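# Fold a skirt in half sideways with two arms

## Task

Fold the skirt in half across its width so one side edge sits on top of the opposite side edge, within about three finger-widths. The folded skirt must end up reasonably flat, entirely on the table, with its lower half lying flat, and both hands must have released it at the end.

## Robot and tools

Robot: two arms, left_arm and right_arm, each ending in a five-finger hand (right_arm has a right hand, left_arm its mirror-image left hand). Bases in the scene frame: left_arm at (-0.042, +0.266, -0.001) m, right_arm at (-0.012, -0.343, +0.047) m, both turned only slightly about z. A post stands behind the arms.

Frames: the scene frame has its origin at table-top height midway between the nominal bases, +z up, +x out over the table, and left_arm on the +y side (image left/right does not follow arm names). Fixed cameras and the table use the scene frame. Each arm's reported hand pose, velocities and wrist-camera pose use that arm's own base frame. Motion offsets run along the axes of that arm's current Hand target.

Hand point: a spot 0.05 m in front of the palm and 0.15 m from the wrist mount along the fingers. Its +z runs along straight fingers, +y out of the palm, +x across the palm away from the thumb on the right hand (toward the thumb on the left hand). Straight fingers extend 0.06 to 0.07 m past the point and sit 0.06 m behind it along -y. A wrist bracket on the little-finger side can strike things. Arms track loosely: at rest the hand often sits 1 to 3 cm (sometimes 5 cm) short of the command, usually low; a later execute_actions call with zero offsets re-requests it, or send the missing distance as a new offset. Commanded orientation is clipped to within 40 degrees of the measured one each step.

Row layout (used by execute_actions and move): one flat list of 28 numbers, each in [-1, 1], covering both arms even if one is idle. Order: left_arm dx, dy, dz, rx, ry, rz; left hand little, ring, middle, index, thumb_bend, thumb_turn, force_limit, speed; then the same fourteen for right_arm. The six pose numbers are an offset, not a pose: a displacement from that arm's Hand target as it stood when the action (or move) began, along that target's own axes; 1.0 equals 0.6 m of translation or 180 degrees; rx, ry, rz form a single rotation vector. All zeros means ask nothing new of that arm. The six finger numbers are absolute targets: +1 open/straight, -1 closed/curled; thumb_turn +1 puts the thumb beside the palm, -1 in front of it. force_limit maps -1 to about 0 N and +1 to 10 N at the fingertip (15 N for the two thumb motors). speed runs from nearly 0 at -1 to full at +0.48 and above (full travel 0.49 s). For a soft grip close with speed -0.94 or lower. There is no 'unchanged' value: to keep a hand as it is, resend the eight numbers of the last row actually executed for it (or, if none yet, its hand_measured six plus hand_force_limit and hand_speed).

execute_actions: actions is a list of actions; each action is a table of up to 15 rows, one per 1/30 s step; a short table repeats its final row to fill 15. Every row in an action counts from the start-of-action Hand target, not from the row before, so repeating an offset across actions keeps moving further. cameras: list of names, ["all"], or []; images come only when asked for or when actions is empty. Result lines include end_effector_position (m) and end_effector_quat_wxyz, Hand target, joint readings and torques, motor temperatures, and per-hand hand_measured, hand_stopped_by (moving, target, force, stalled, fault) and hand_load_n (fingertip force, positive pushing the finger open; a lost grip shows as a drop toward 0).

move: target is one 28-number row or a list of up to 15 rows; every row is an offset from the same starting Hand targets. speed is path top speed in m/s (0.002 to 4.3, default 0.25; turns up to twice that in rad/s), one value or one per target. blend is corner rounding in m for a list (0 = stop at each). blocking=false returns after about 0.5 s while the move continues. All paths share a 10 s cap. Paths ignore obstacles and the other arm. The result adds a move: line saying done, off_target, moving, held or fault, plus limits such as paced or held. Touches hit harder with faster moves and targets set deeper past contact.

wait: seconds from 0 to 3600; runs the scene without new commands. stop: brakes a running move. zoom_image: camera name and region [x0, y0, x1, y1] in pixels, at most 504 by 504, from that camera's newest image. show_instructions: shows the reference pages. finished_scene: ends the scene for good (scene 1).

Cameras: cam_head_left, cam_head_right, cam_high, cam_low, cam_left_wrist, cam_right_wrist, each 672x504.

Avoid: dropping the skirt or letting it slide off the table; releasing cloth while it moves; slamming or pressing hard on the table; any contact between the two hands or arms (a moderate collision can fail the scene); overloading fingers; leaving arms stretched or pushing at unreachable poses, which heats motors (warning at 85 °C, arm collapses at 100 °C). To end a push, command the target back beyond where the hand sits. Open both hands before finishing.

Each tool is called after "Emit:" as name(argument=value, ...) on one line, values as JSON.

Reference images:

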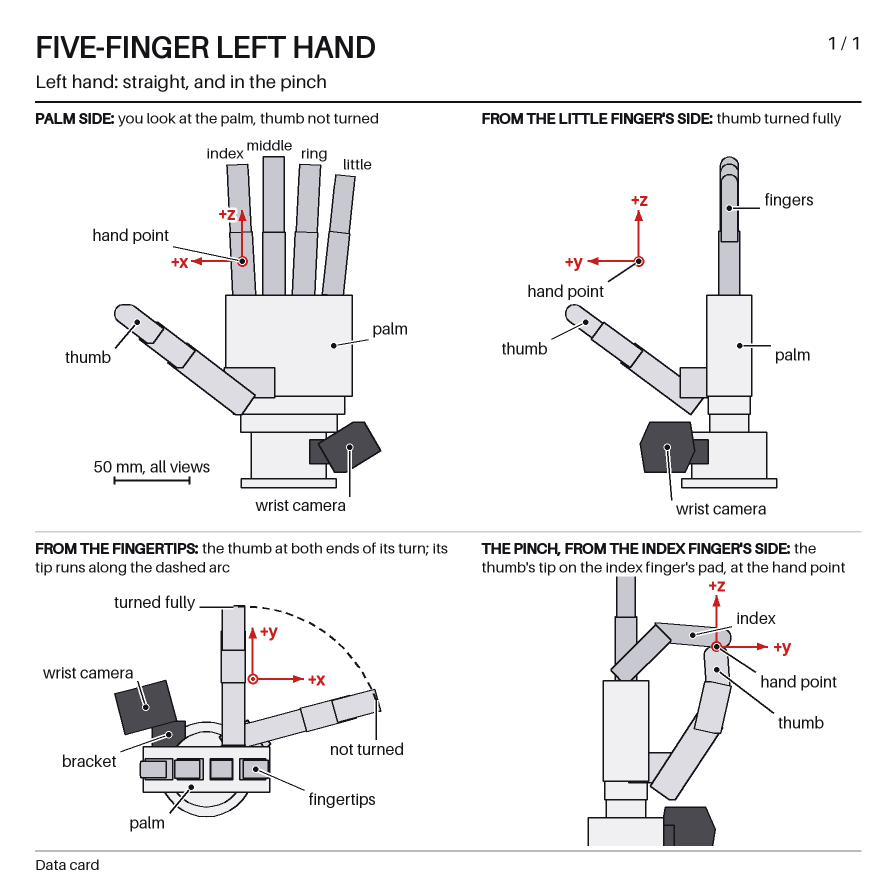

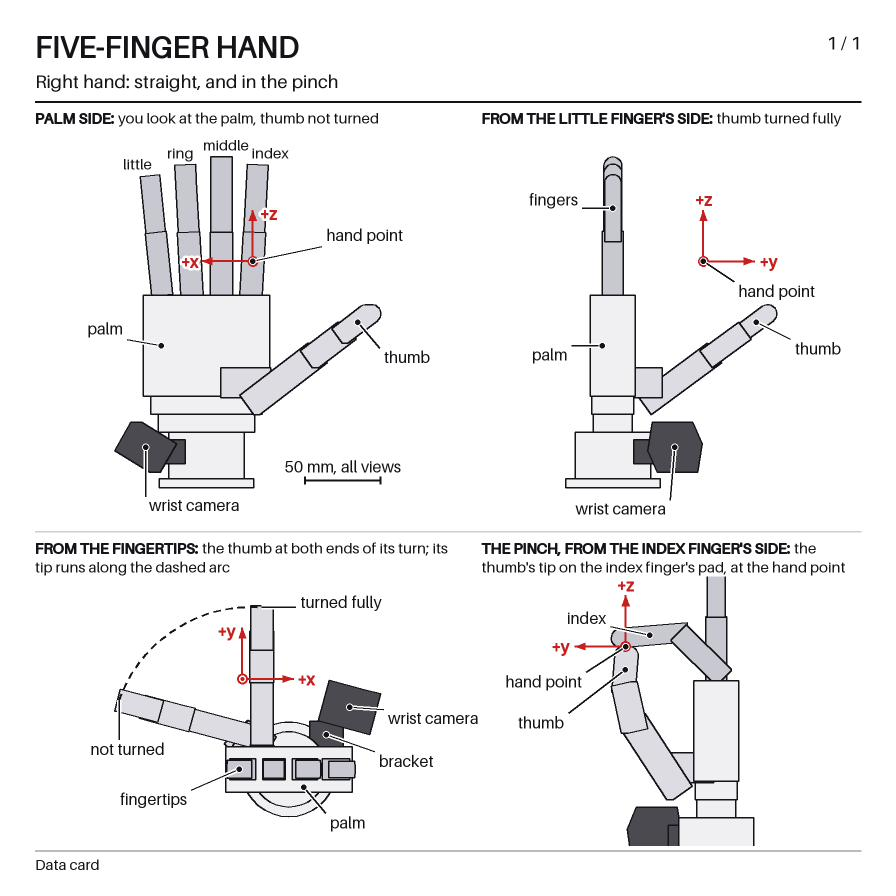

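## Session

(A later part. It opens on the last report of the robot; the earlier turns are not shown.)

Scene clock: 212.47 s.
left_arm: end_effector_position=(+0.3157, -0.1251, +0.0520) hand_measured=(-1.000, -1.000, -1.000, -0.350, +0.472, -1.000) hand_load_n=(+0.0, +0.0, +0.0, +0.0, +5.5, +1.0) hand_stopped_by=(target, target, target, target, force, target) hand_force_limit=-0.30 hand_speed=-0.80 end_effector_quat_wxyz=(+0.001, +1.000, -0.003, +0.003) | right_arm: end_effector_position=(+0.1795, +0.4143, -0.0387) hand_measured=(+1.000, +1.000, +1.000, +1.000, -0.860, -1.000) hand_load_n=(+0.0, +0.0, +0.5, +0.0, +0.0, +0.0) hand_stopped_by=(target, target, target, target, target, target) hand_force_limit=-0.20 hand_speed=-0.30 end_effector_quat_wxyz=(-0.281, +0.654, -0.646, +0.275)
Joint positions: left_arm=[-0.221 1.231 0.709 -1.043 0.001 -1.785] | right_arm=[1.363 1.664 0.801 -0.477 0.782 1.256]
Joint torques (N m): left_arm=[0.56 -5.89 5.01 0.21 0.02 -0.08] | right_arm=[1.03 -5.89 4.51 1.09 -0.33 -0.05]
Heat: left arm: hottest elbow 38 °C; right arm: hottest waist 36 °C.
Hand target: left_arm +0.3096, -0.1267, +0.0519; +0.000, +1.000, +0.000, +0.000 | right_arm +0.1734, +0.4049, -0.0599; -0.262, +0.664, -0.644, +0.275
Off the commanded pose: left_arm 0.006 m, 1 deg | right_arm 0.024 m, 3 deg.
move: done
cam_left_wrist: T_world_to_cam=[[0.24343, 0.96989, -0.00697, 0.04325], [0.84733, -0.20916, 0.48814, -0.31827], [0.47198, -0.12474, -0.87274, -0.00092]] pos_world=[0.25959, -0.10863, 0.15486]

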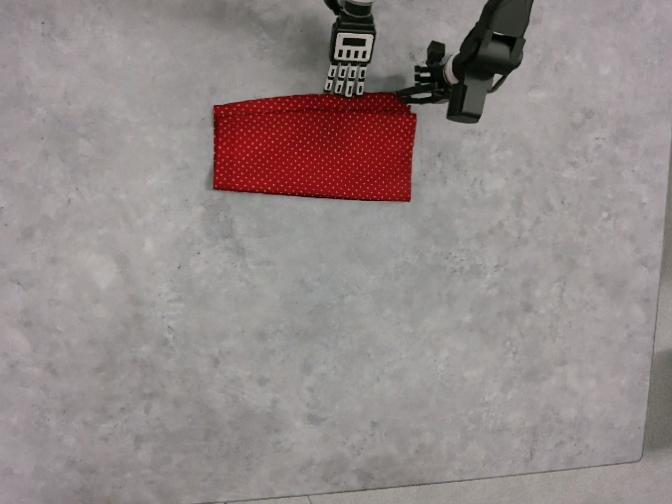

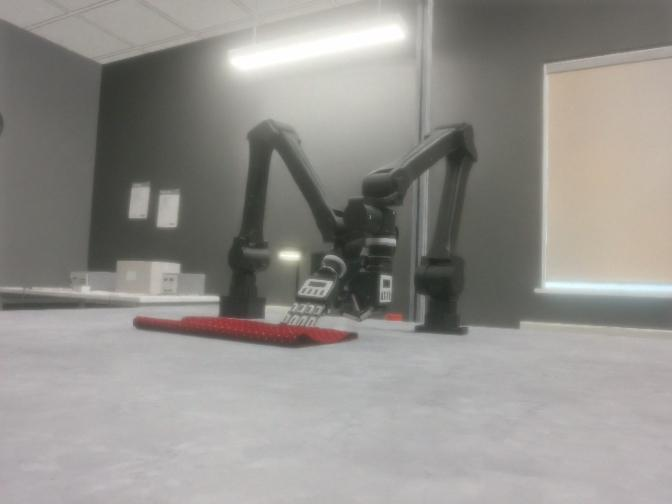

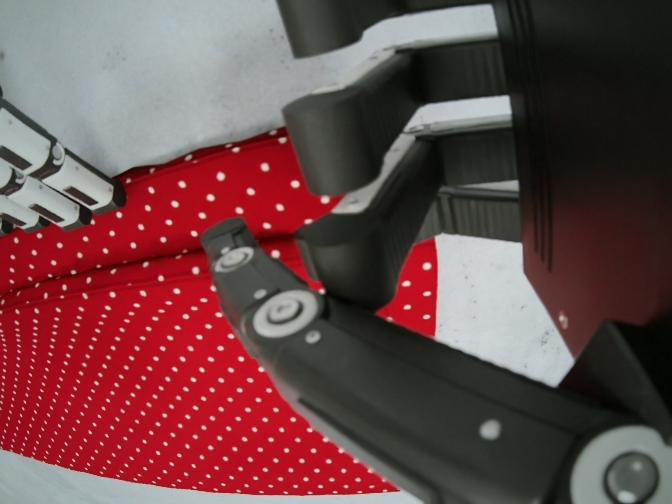

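Emit:
move(target=[[0,-0.0867,-0.0833,0,0,0,-1,-1,-1,0,1,-0.75,-0.3,-0.5,0,0,0,0,0,0,1,1,1,1,-0.86,-1,-0.2,-0.3],[0.3307,-0.089,-0.0552,0,0,0,-1,-1,-1,0,1,-0.75,-0.3,-0.5,0,0,0,0,0,0,1,1,1,1,-0.86,-1,-0.2,-0.3],[0.3307,-0.089,0.0282,0,0,0,-1,-1,-1,0,1,-0.75,-0.3,-0.5,0,0,0,0,0,0,1,1,1,1,-0.86,-1,-0.2,-0.3],[0.3257,0.0142,0.0282,0,0,0,-1,-1,-1,0,1,-0.75,-0.3,-0.5,0,0,0,0,0,0,1,1,1,1,-0.86,-1,-0.2,-0.3]], speed=[0.12,0.18,0.08,0.06], cameras=["cam_high","cam_low","cam_left_wrist"])

Emit:
zoom_image(camera="cam_low", region=[280, 315, 350, 355])

Emit:
zoom_image(camera="cam_high", region=[330, 60, 480, 220])

Scene clock: 218.40 s.
left_arm: end_effector_position=(+0.5027, -0.1322, +0.0396) hand_measured=(-1.000, -1.000, -1.000, +0.000, +1.000, -0.750) hand_load_n=(+0.0, +0.5, +0.0, +0.0, +0.0, +0.0) hand_stopped_by=(target, target, target, target, target, target) hand_force_limit=-0.30 hand_speed=-0.50 end_effector_quat_wxyz=(-0.001, +1.000, -0.006, +0.000) | right_arm: end_effector_position=(+0.1795, +0.4143, -0.0387) hand_measured=(+1.000, +1.000, +1.000, +1.000, -0.860, -1.000) hand_load_n=(+0.0, +0.0, +0.5, +0.0, +0.0, +0.0) hand_stopped_by=(target, target, target, target, target, target) hand_force_limit=-0.20 hand_speed=-0.30 end_effector_quat_wxyz=(-0.281, +0.654, -0.646, +0.275)
Joint positions: left_arm=[-0.15 1.72 1.208 -1.06 -0.001 -1.709] | right_arm=[1.363 1.664 0.801 -0.477 0.782 1.256]
Joint torques (N m): left_arm=[0.91 -11.11 5.71 0.98 0.08 -0.07] | right_arm=[0.91 -5.83 4.52 1.1 -0.34 -0.05]
Heat: left arm: hottest elbow 38 °C; right arm: hottest waist 36 °C.
Hand target: left_arm +0.5050, -0.1353, +0.0347; +0.000, +1.000, +0.000, -0.001 | right_arm +0.1734, +0.4049, -0.0599; -0.262, +0.664, -0.644, +0.275
Off the commanded pose: left_arm 0.006 m, 1 deg | right_arm 0.024 m, 3 deg.
move: done
cam_left_wrist: T_world_to_cam=[[0.24824, 0.96869, -0.0053, 0.00193], [0.84953, -0.21507, 0.4817, -0.47372], [0.46548, -0.12408, -0.87632, -0.09739]] pos_world=[0.4473, -0.11583, 0.14286]

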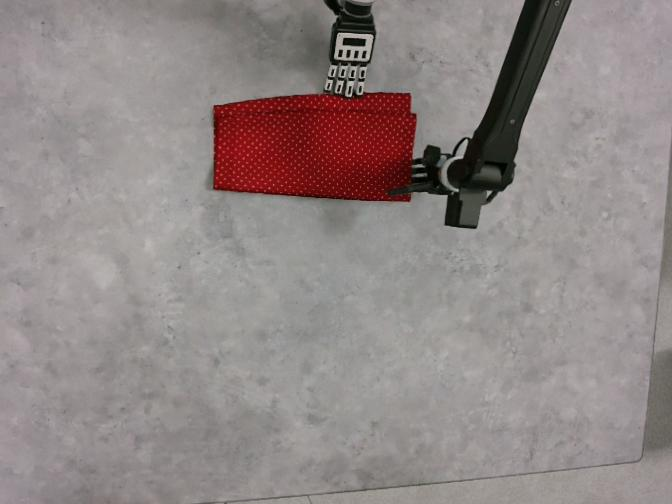

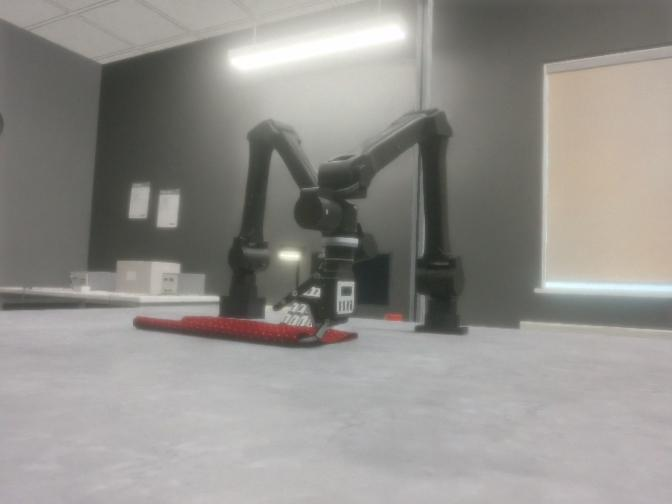

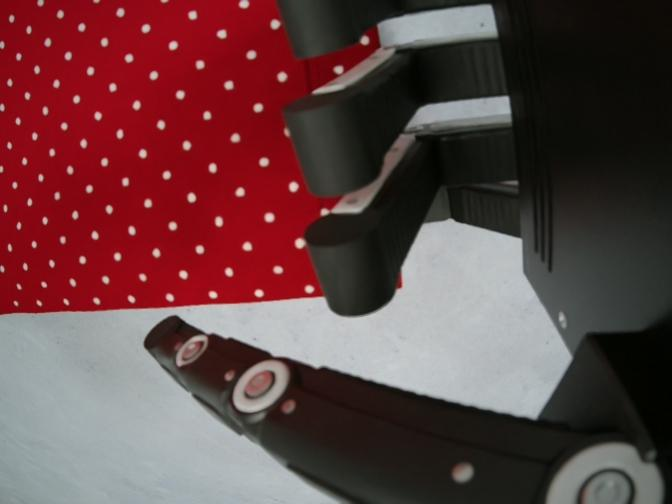

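Scaled by 7.200.

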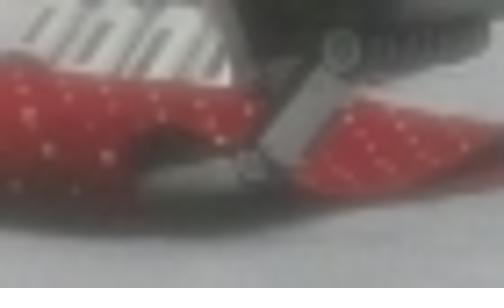

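Scaled by 3.150.

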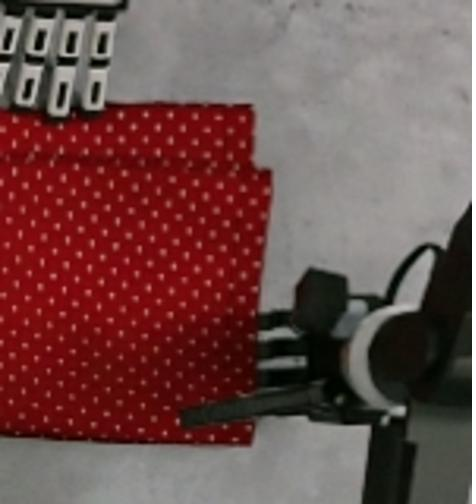

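Emit:
move(target=[-0.2608,-0.0112,-0.0085,0,0,0,-1,-1,-1,0,1,-0.75,-0.3,-0.5,0,0,0,0,0,0,1,1,1,1,-0.86,-1,-0.2,-0.3], speed=0.07, cameras=["cam_high","cam_low","cam_left_wrist"])

Emit:
zoom_image(camera="cam_low", region=[270, 305, 370, 355])

Emit:
zoom_image(camera="cam_high", region=[330, 60, 480, 220])

Scene clock: 221.23 s.
left_arm: end_effector_position=(+0.3514, -0.1251, +0.0394) hand_measured=(-1.000, -1.000, -1.000, +0.000, +1.000, -0.750) hand_load_n=(+0.5, +0.0, +0.0, +0.0, +0.0, +0.0) hand_stopped_by=(target, target, target, target, target, target) hand_force_limit=-0.30 hand_speed=-0.50 end_effector_quat_wxyz=(+0.000, +1.000, -0.002, -0.004) | right_arm: end_effector_position=(+0.1795, +0.4143, -0.0387) hand_measured=(+1.000, +1.000, +1.000, +1.000, -0.860, -1.000) hand_load_n=(+0.0, +0.0, +0.5, +0.0, +0.0, +0.0) hand_stopped_by=(target, target, target, target, target, target) hand_force_limit=-0.20 hand_speed=-0.30 end_effector_quat_wxyz=(-0.281, +0.654, -0.646, +0.275)
Joint positions: left_arm=[-0.198 1.359 0.785 -1.005 0.001 -1.765] | right_arm=[1.363 1.664 0.801 -0.477 0.782 1.256]
Joint torques (N m): left_arm=[0.38 -7.41 4.75 0.79 0.03 -0.05] | right_arm=[1.03 -5.89 4.55 1.09 -0.33 -0.05]
Heat: left arm: hottest elbow 38 °C; right arm: hottest waist 36 °C.
Hand target: left_arm +0.3486, -0.1286, +0.0401; +0.000, +1.000, -0.001, +0.000 | right_arm +0.1734, +0.4049, -0.0599; -0.262, +0.664, -0.644, +0.275
Off the commanded pose: left_arm 0.004 m, 0 deg | right_arm 0.024 m, 3 deg.
move: done
cam_left_wrist: T_world_to_cam=[[0.23997, 0.97075, -0.00748, 0.03594], [0.85472, -0.20762, 0.47576, -0.34426], [0.46029, -0.12056, -0.87954, -0.02386]] pos_world=[0.29661, -0.10924, 0.14306]

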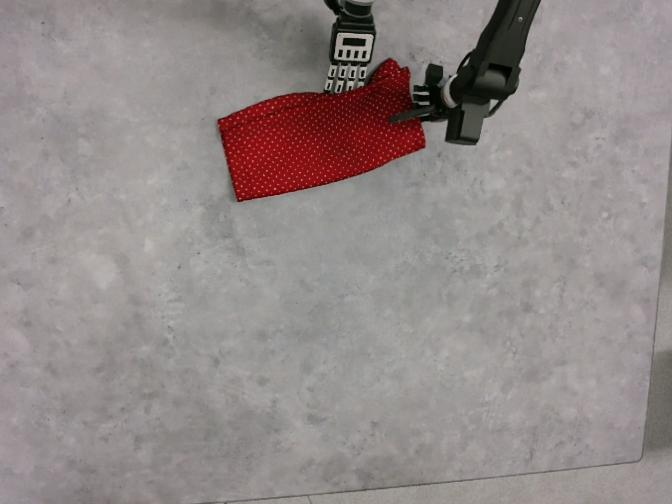

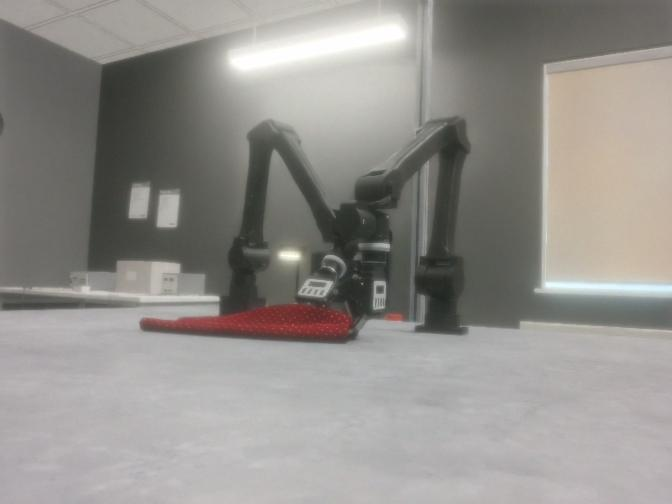

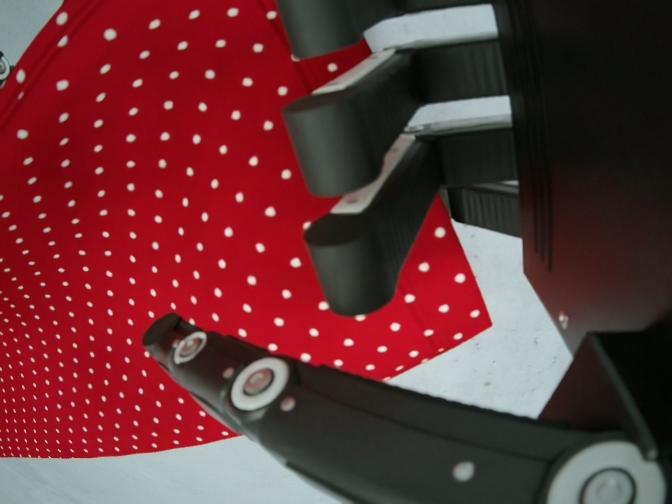

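Scaled by 5.040.

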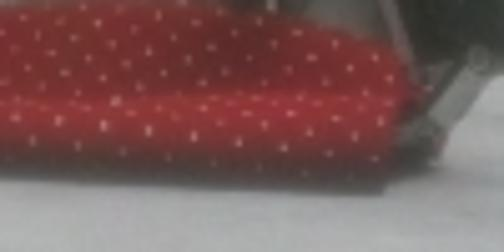

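Scaled by 3.150.

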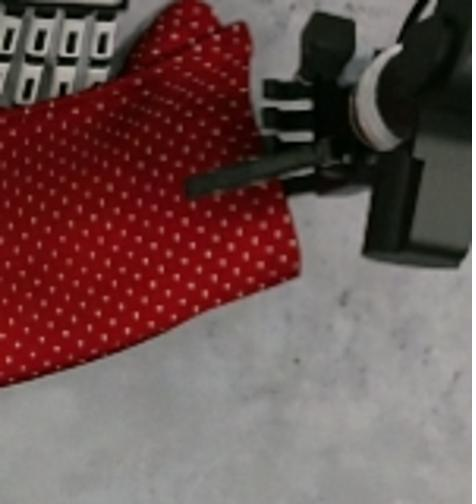

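Emit:
move(target=[0.2,0.0083,0,0,0,0,-1,-1,-1,0,1,-0.75,-0.3,-0.5,0,0,0,0,0,0,1,1,1,1,-0.86,-1,-0.2,-0.3], speed=0.07, cameras=["cam_high","cam_low","cam_left_wrist"])

Emit:
zoom_image(camera="cam_low", region=[270, 305, 370, 355])

Emit:
zoom_image(camera="cam_high", region=[200, 50, 480, 220])

Scene clock: 223.53 s.
left_arm: end_effector_position=(+0.4531, -0.1349, +0.0320) hand_measured=(-1.000, -1.000, -1.000, +0.000, +1.000, -0.750) hand_load_n=(+0.0, +0.0, +0.0, -1.0, +0.0, +0.0) hand_stopped_by=(target, target, target, target, target, target) hand_force_limit=-0.30 hand_speed=-0.50 end_effector_quat_wxyz=(-0.001, +1.000, +0.003, -0.008) | right_arm: end_effector_position=(+0.1795, +0.4143, -0.0387) hand_measured=(+1.000, +1.000, +1.000, +1.000, -0.860, -1.000) hand_load_n=(+0.0, +0.0, +0.5, +0.0, +0.0, +0.0) hand_stopped_by=(target, target, target, target, target, target) hand_force_limit=-0.20 hand_speed=-0.30 end_effector_quat_wxyz=(-0.281, +0.654, -0.646, +0.275)
Joint positions: left_arm=[-0.175 1.625 1.061 -1.023 0 -1.751] | right_arm=[1.363 1.664 0.801 -0.477 0.782 1.256]
Joint torques (N m): left_arm=[2.32 -9.35 8.42 0.14 0.03 0.25] | right_arm=[0.97 -5.95 4.51 1.07 -0.34 -0.05]
Heat: left arm: hottest elbow 38 °C; right arm: hottest waist 36 °C.
Hand target: left_arm +0.4686, -0.1336, +0.0400; +0.000, +1.000, +0.000, +0.000 | right_arm +0.1734, +0.4048, -0.0599; -0.262, +0.664, -0.644, +0.275
Off the commanded pose: left_arm 0.017 m, 1 deg | right_arm 0.024 m, 3 deg.
move: off_target (left_arm)
cam_left_wrist: T_world_to_cam=[[0.23099, 0.97293, -0.00728, 0.02532], [0.86041, -0.20077, 0.46838, -0.43109], [0.45424, -0.11445, -0.8835, -0.07474]] pos_world=[0.39902, -0.11974, 0.13607]

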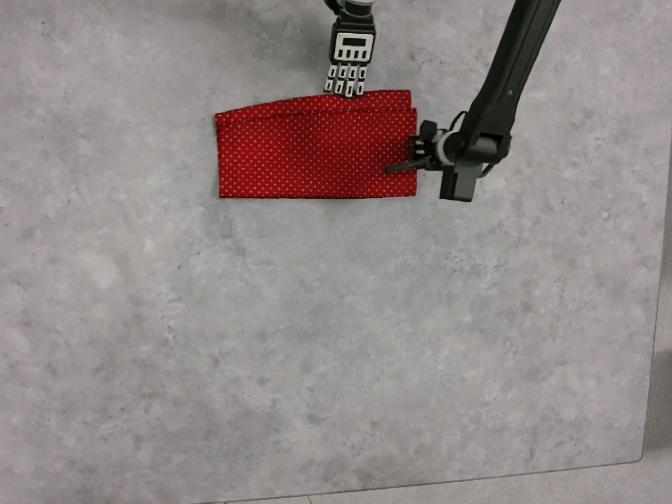

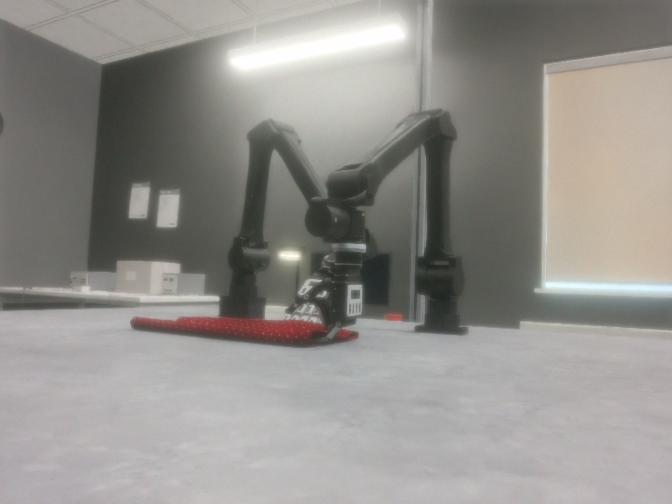

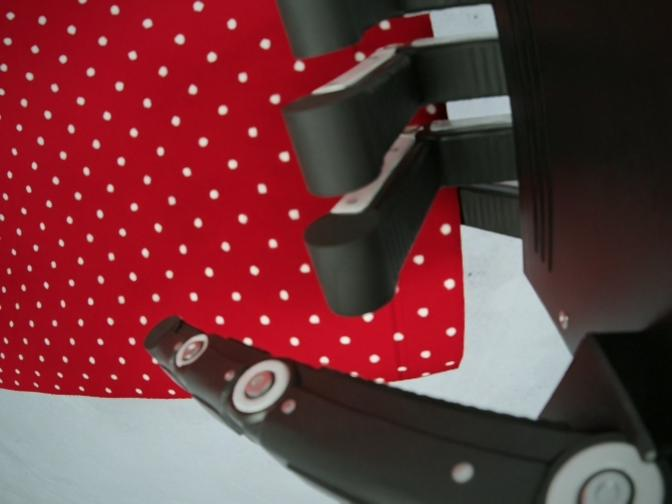

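Scaled by 5.040.

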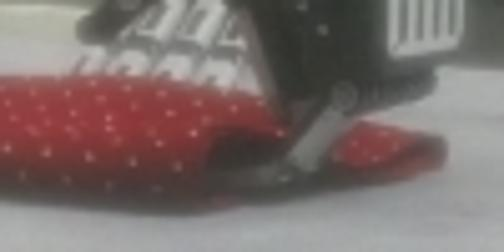

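Scaled by 1.800.

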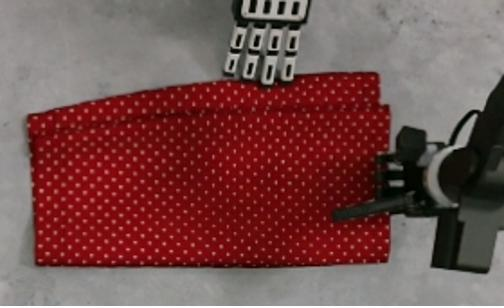

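Emit:
move(target=[[0,0,-0.012,0,0,0,-1,-1,-1,0,1,-0.75,-0.3,-0.5,0,0,0,0,0,0,1,1,1,1,-0.86,-1,-0.2,-0.3],[-0.1,-0.004,-0.012,0,0,0,-1,-1,-1,0,1,-0.75,-0.3,-0.5,0,0,0,0,0,0,1,1,1,1,-0.86,-1,-0.2,-0.3]], speed=0.05, cameras=["cam_high","cam_low","cam_left_wrist"])

Emit:
zoom_image(camera="cam_low", region=[270, 305, 370, 355])

Emit:
zoom_image(camera="cam_high", region=[200, 50, 480, 220])

Scene clock: 225.90 s.
left_arm: end_effector_position=(+0.4093, -0.1272, +0.0440) hand_measured=(-1.000, -1.000, -1.000, +0.000, +1.000, -0.750) hand_load_n=(+0.0, +0.0, +0.0, +0.0, +0.0, +0.0) hand_stopped_by=(target, target, target, target, target, target) hand_force_limit=-0.30 hand_speed=-0.50 end_effector_quat_wxyz=(-0.002, +1.000, +0.003, -0.009) | right_arm: end_effector_position=(+0.1795, +0.4143, -0.0387) hand_measured=(+1.000, +1.000, +1.000, +1.000, -0.860, -1.000) hand_load_n=(+0.0, +0.0, +0.5, +0.0, +0.0, +0.0) hand_stopped_by=(target, target, target, target, target, target) hand_force_limit=-0.20 hand_speed=-0.30 end_effector_quat_wxyz=(-0.281, +0.654, -0.646, +0.275)
Joint positions: left_arm=[-0.175 1.503 0.952 -1.039 0 -1.751] | right_arm=[1.363 1.664 0.801 -0.477 0.782 1.256]
Joint torques (N m): left_arm=[0.67 -9.7 4.83 1.05 0.05 0.07] | right_arm=[0.97 -5.89 4.52 1.1 -0.34 -0.05]
Heat: left arm: hottest elbow 38 °C; right arm: hottest waist 36 °C.
Hand target: left_arm +0.4086, -0.1311, +0.0472; +0.000, +1.000, +0.000, +0.000 | right_arm +0.1734, +0.4048, -0.0599; -0.262, +0.664, -0.644, +0.275
Off the commanded pose: left_arm 0.005 m, 1 deg | right_arm 0.024 m, 3 deg.
move: done
cam_left_wrist: T_world_to_cam=[[0.23102, 0.97292, -0.00749, 0.02796], [0.8618, -0.20105, 0.4657, -0.39805], [0.45159, -0.11404, -0.88491, -0.04217]] pos_world=[0.35562, -0.11204, 0.14827]

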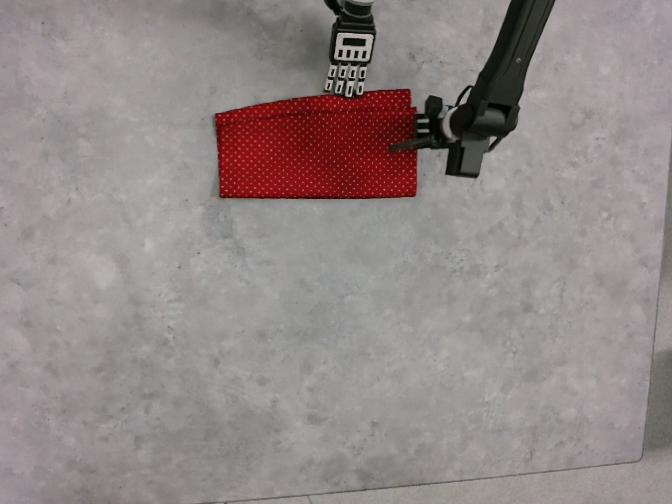

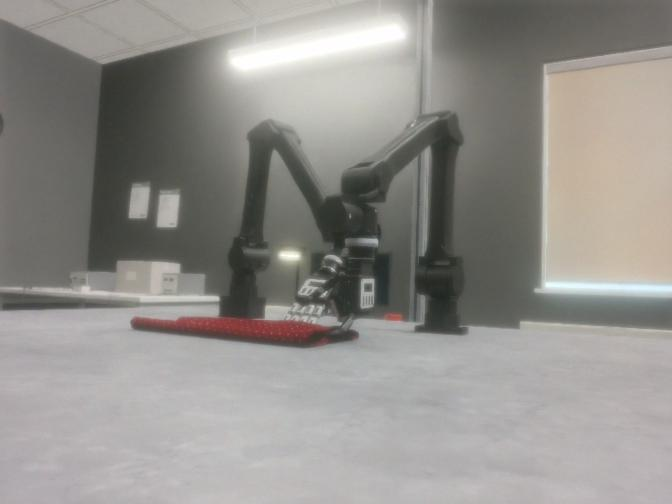

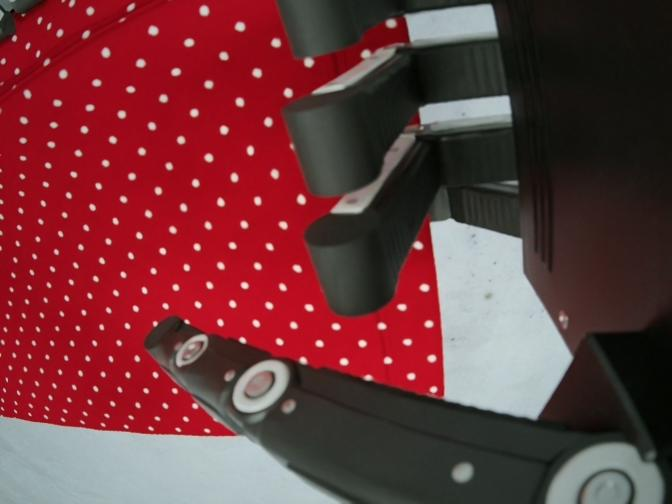

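Scaled by 5.040.

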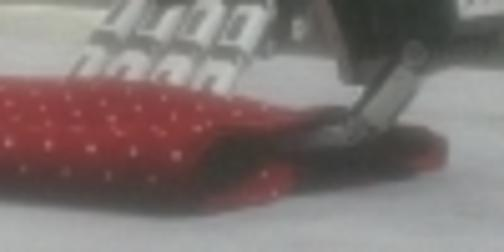

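Scaled by 1.800.

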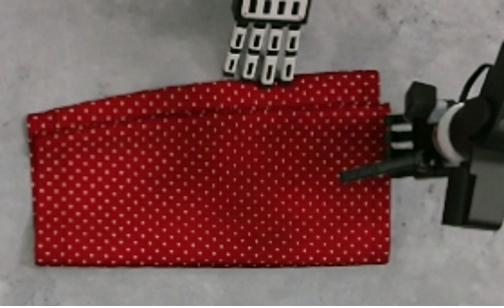

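Emit:
move(target=[-0.1,-0.0044,0,0,0,0,-1,-1,-1,0,1,-0.75,-0.3,-0.5,0,0,0,0,0,0,1,1,1,1,-0.86,-1,-0.2,-0.3], speed=0.05, cameras=["cam_high","cam_low","cam_left_wrist"])

Emit:
zoom_image(camera="cam_low", region=[270, 305, 370, 355])

Emit:
zoom_image(camera="cam_high", region=[330, 60, 480, 220])

Scene clock: 227.60 s.
left_arm: end_effector_position=(+0.3497, -0.1251, +0.0458) hand_measured=(-1.000, -1.000, -1.000, +0.000, +1.000, -0.750) hand_load_n=(+0.0, +0.0, +0.0, +0.5, +0.0, +0.0) hand_stopped_by=(target, target, target, target, target, target) hand_force_limit=-0.30 hand_speed=-0.50 end_effector_quat_wxyz=(-0.001, +1.000, -0.003, -0.007) | right_arm: end_effector_position=(+0.1795, +0.4143, -0.0387) hand_measured=(+1.000, +1.000, +1.000, +1.000, -0.860, -1.000) hand_load_n=(+0.0, +0.0, +0.5, +0.0, +0.0, +0.0) hand_stopped_by=(target, target, target, target, target, target) hand_force_limit=-0.20 hand_speed=-0.30 end_effector_quat_wxyz=(-0.281, +0.654, -0.646, +0.275)
Joint positions: left_arm=[-0.199 1.348 0.796 -1.033 0 -1.763] | right_arm=[1.363 1.664 0.801 -0.477 0.782 1.256]
Joint torques (N m): left_arm=[0.56 -7.47 4.88 0.92 0.06 -0.07] | right_arm=[0.97 -5.77 4.51 1.09 -0.33 -0.04]
Heat: left arm: hottest elbow 38 °C; right arm: hottest waist 36 °C.
Hand target: left_arm +0.3487, -0.1285, +0.0474; +0.000, +1.000, -0.001, +0.000 | right_arm +0.1734, +0.4048, -0.0599; -0.262, +0.664, -0.644, +0.275
Off the commanded pose: left_arm 0.004 m, 1 deg | right_arm 0.024 m, 3 deg.
move: done
cam_left_wrist: T_world_to_cam=[[0.24297, 0.97001, -0.00699, 0.03518], [0.85681, -0.21123, 0.47038, -0.3468], [0.4548, -0.12028, -0.88243, -0.01542]] pos_world=[0.29561, -0.10924, 0.14977]

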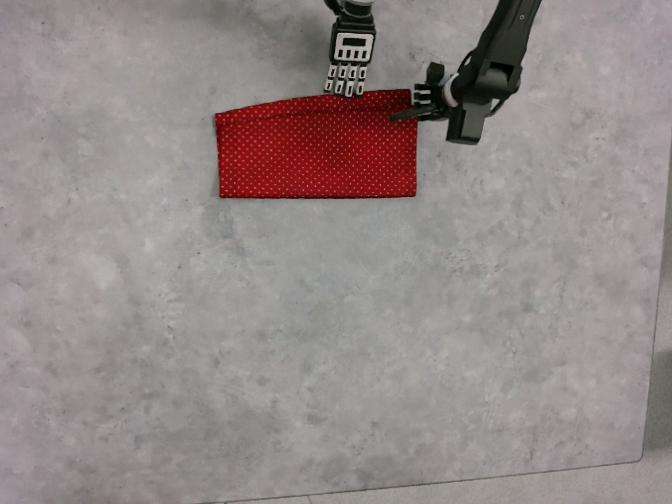

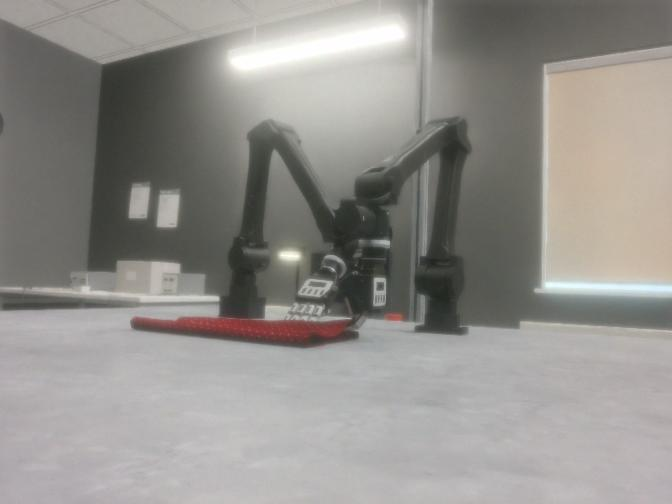

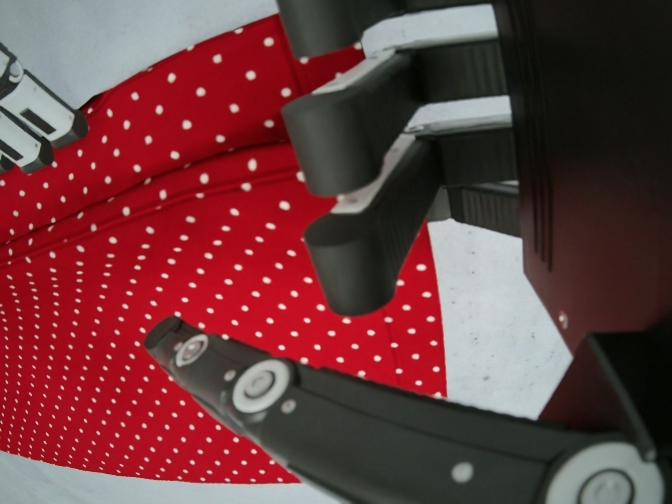

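Scaled by 5.040.

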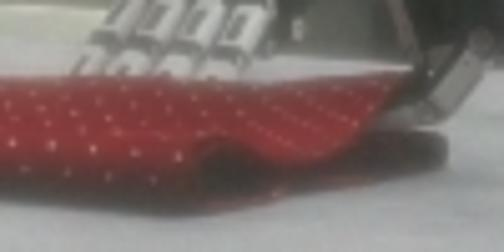

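Scaled by 3.150.

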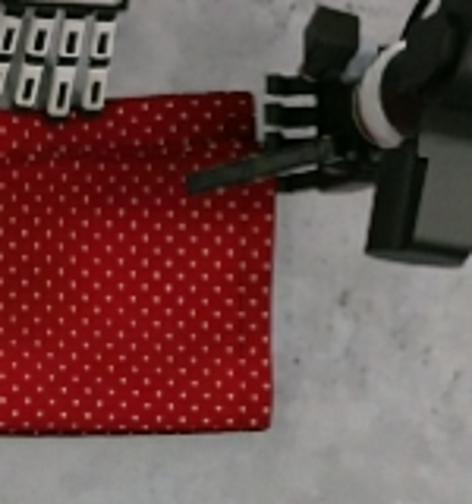

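Emit:
move(target=[[0,0,0,0,0,0,-1,-1,-1,0,0.02,-0.75,-0.3,-0.6,0,0,0,0,0,0,1,1,1,1,-0.86,-1,-0.2,-0.3],[0,0,0,0,0,0,-1,-1,-1,-0.35,0.02,-0.75,-0.3,-0.8,0,0,0,0,0,0,1,1,1,1,-0.86,-1,-0.2,-0.3]], speed=0.06, cameras=["cam_high","cam_low","cam_left_wrist"])

Emit:
zoom_image(camera="cam_low", region=[270, 305, 370, 355])

Emit:
zoom_image(camera="cam_high", region=[330, 60, 480, 220])

Scene clock: 230.43 s.
left_arm: end_effector_position=(+0.3497, -0.1251, +0.0458) hand_measured=(-1.000, -1.000, -1.000, -0.218, +0.020, -0.750) hand_load_n=(+0.0, +0.0, +0.0, +4.0, +1.0, +2.5) hand_stopped_by=(target, target, target, force, target, target) hand_force_limit=-0.30 hand_speed=-0.80 end_effector_quat_wxyz=(-0.001, +1.000, -0.003, -0.007) | right_arm: end_effector_position=(+0.1795, +0.4143, -0.0387) hand_measured=(+1.000, +1.000, +1.000, +1.000, -0.860, -1.000) hand_load_n=(+0.0, +0.0, +0.5, +0.0, +0.0, +0.0) hand_stopped_by=(target, target, target, target, target, target) hand_force_limit=-0.20 hand_speed=-0.30 end_effector_quat_wxyz=(-0.281, +0.654, -0.646, +0.275)
Joint positions: left_arm=[-0.199 1.348 0.796 -1.033 0 -1.764] | right_arm=[1.363 1.664 0.801 -0.477 0.782 1.256]
Joint torques (N m): left_arm=[0.56 -7.41 4.86 0.91 0.05 -0.06] | right_arm=[1.08 -5.83 4.51 1.1 -0.33 -0.05]
Heat: left arm: hottest elbow 38 °C; right arm: hottest waist 36 °C.
Hand target: left_arm +0.3487, -0.1286, +0.0474; +0.000, +1.000, -0.001, +0.000 | right_arm +0.1734, +0.4048, -0.0599; -0.262, +0.664, -0.644, +0.275
Off the commanded pose: left_arm 0.004 m, 1 deg | right_arm 0.024 m, 3 deg.
move: done
cam_left_wrist: T_world_to_cam=[[0.24214, 0.97022, -0.00697, 0.03545], [0.85696, -0.2105, 0.47044, -0.34678], [0.45496, -0.11989, -0.8824, -0.01543]] pos_world=[0.29561, -0.10924, 0.14977]

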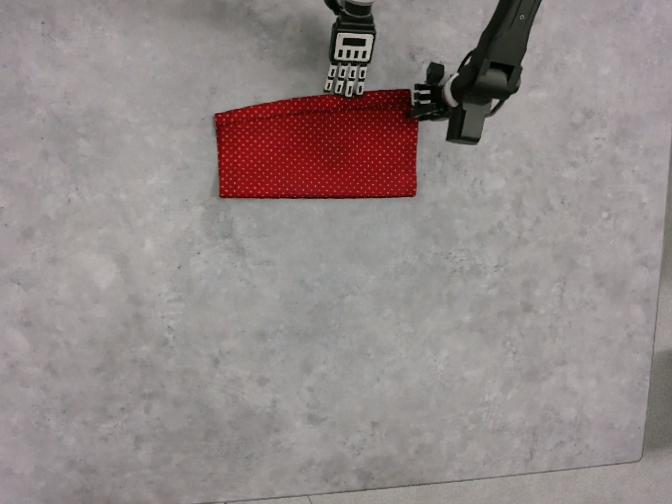

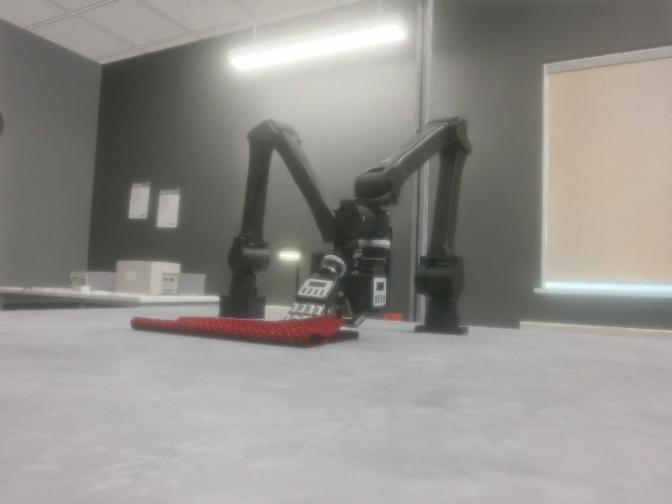

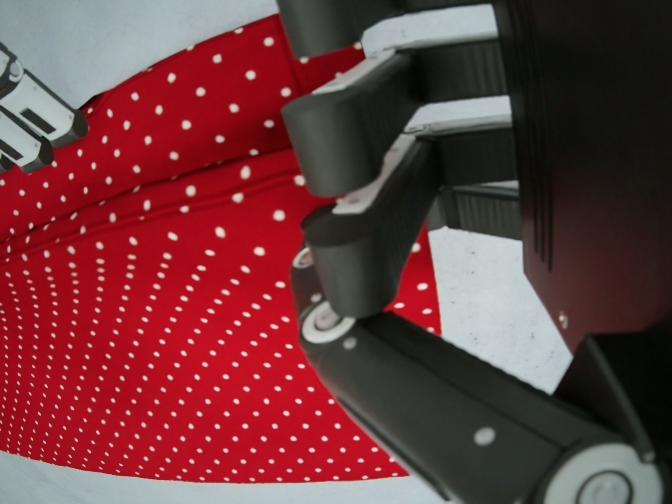

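Scaled by 5.040.

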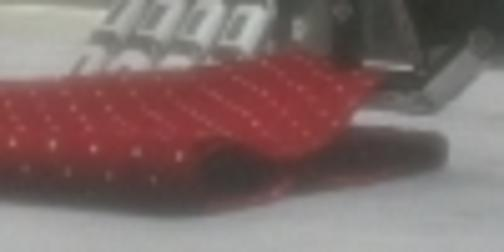

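Scaled by 3.150.

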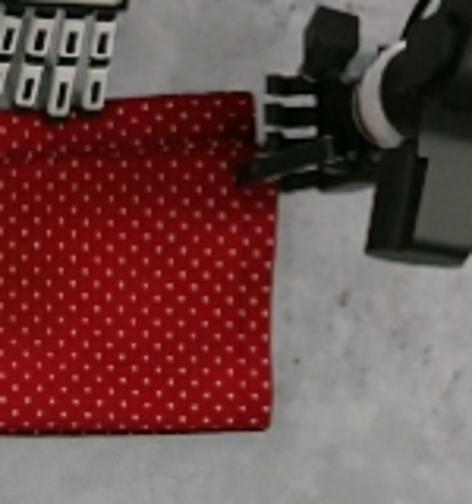

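Emit:
move(target=[[-0.0083,-0.0005,-0.012,0,0,0,-1,-1,-1,-0.35,0.02,-0.75,-0.3,-0.8,0,0,0,0,0,0,1,1,1,1,-0.86,-1,-0.2,-0.3],[-0.06,-0.0027,-0.012,0,0,0,-1,-1,-1,-0.35,0.02,-0.75,-0.3,-0.8,0,0,0,0,0,0,1,1,1,1,-0.86,-1,-0.2,-0.3]], speed=0.05, cameras=["cam_high","cam_low","cam_left_wrist"])

Emit:
zoom_image(camera="cam_low", region=[270, 305, 370, 355])

Emit:
zoom_image(camera="cam_high", region=[330, 60, 480, 220])

Scene clock: 232.20 s.
left_arm: end_effector_position=(+0.3191, -0.1253, +0.0545) hand_measured=(-1.000, -1.000, -1.000, -0.218, +0.020, -0.750) hand_load_n=(+0.0, +0.0, +0.0, +4.0, +1.0, +2.5) hand_stopped_by=(target, target, target, force, target, target) hand_force_limit=-0.30 hand_speed=-0.80 end_effector_quat_wxyz=(+0.001, +1.000, -0.003, +0.003) | right_arm: end_effector_position=(+0.1795, +0.4143, -0.0387) hand_measured=(+1.000, +1.000, +1.000, +1.000, -0.860, -1.000) hand_load_n=(+0.0, +0.0, +0.5, +0.0, +0.0, +0.0) hand_stopped_by=(target, target, target, target, target, target) hand_force_limit=-0.20 hand_speed=-0.30 end_effector_quat_wxyz=(-0.281, +0.654, -0.646, +0.275)
Joint positions: left_arm=[-0.22 1.236 0.721 -1.049 0 -1.784] | right_arm=[1.363 1.664 0.801 -0.477 0.782 1.256]
Joint torques (N m): left_arm=[0.62 -6.07 5 0.17 0.04 -0.07] | right_arm=[1.03 -5.89 4.53 1.09 -0.33 -0.05]
Heat: left arm: hottest elbow 38 °C; right arm: hottest waist 36 °C.
Hand target: left_arm +0.3125, -0.1269, +0.0545; +0.000, +1.000, +0.000, +0.000 | right_arm +0.1734, +0.4048, -0.0599; -0.262, +0.664, -0.644, +0.275
Off the commanded pose: left_arm 0.007 m, 1 deg | right_arm 0.024 m, 3 deg.
move: done
cam_left_wrist: T_world_to_cam=[[0.24271, 0.97008, -0.00615, 0.04283], [0.84703, -0.20883, 0.48881, -0.32229], [0.4729, -0.12385, -0.87237, -0.00062]] pos_world=[0.26289, -0.10893, 0.15726]

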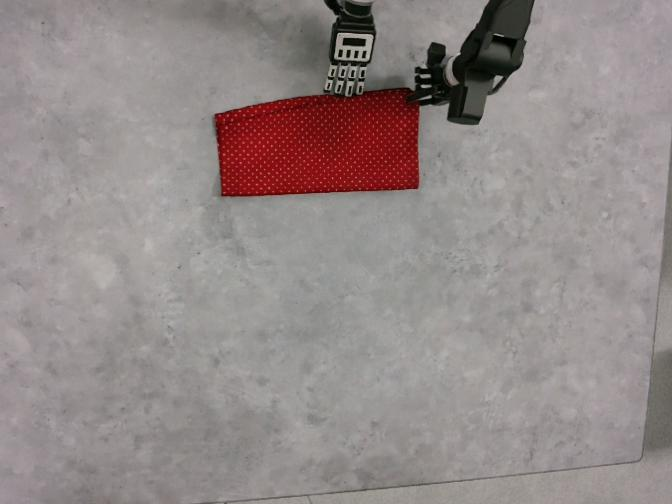

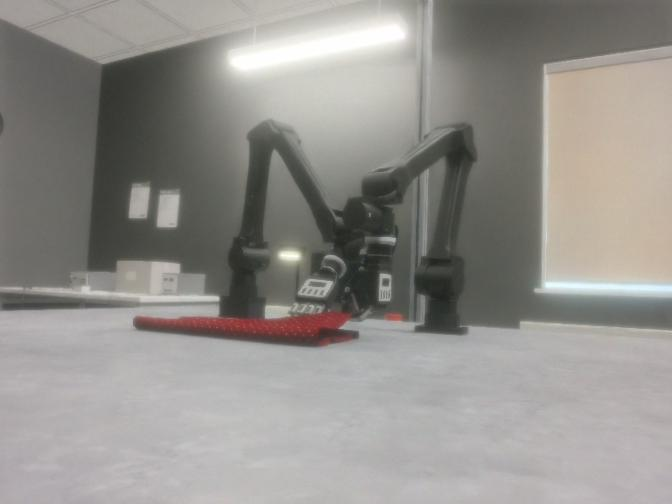

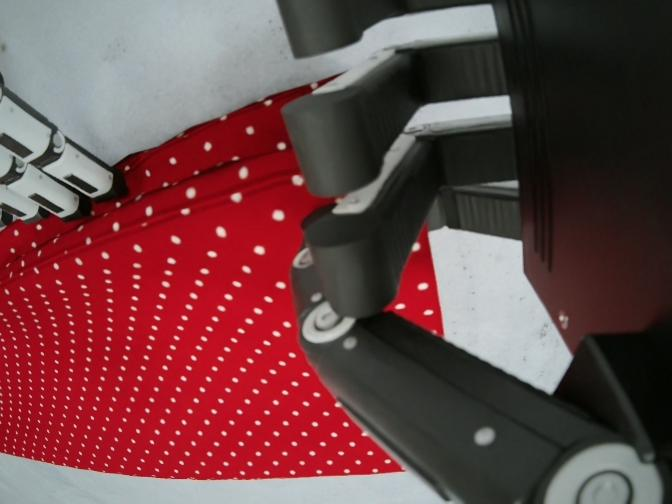

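Scaled by 5.040.

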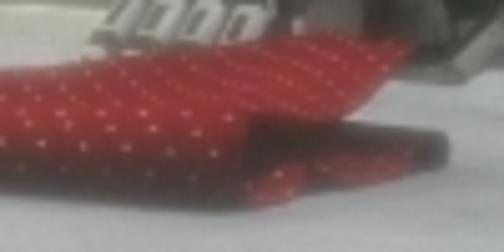

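Scaled by 3.150.

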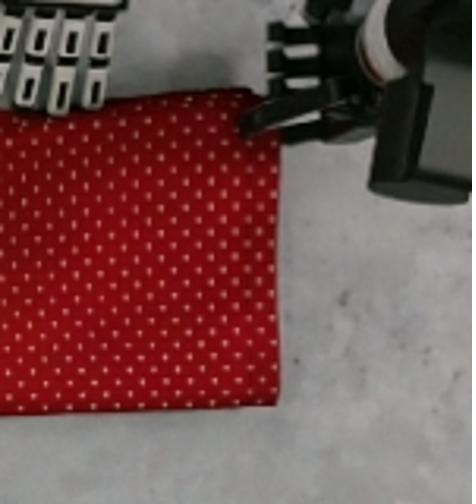

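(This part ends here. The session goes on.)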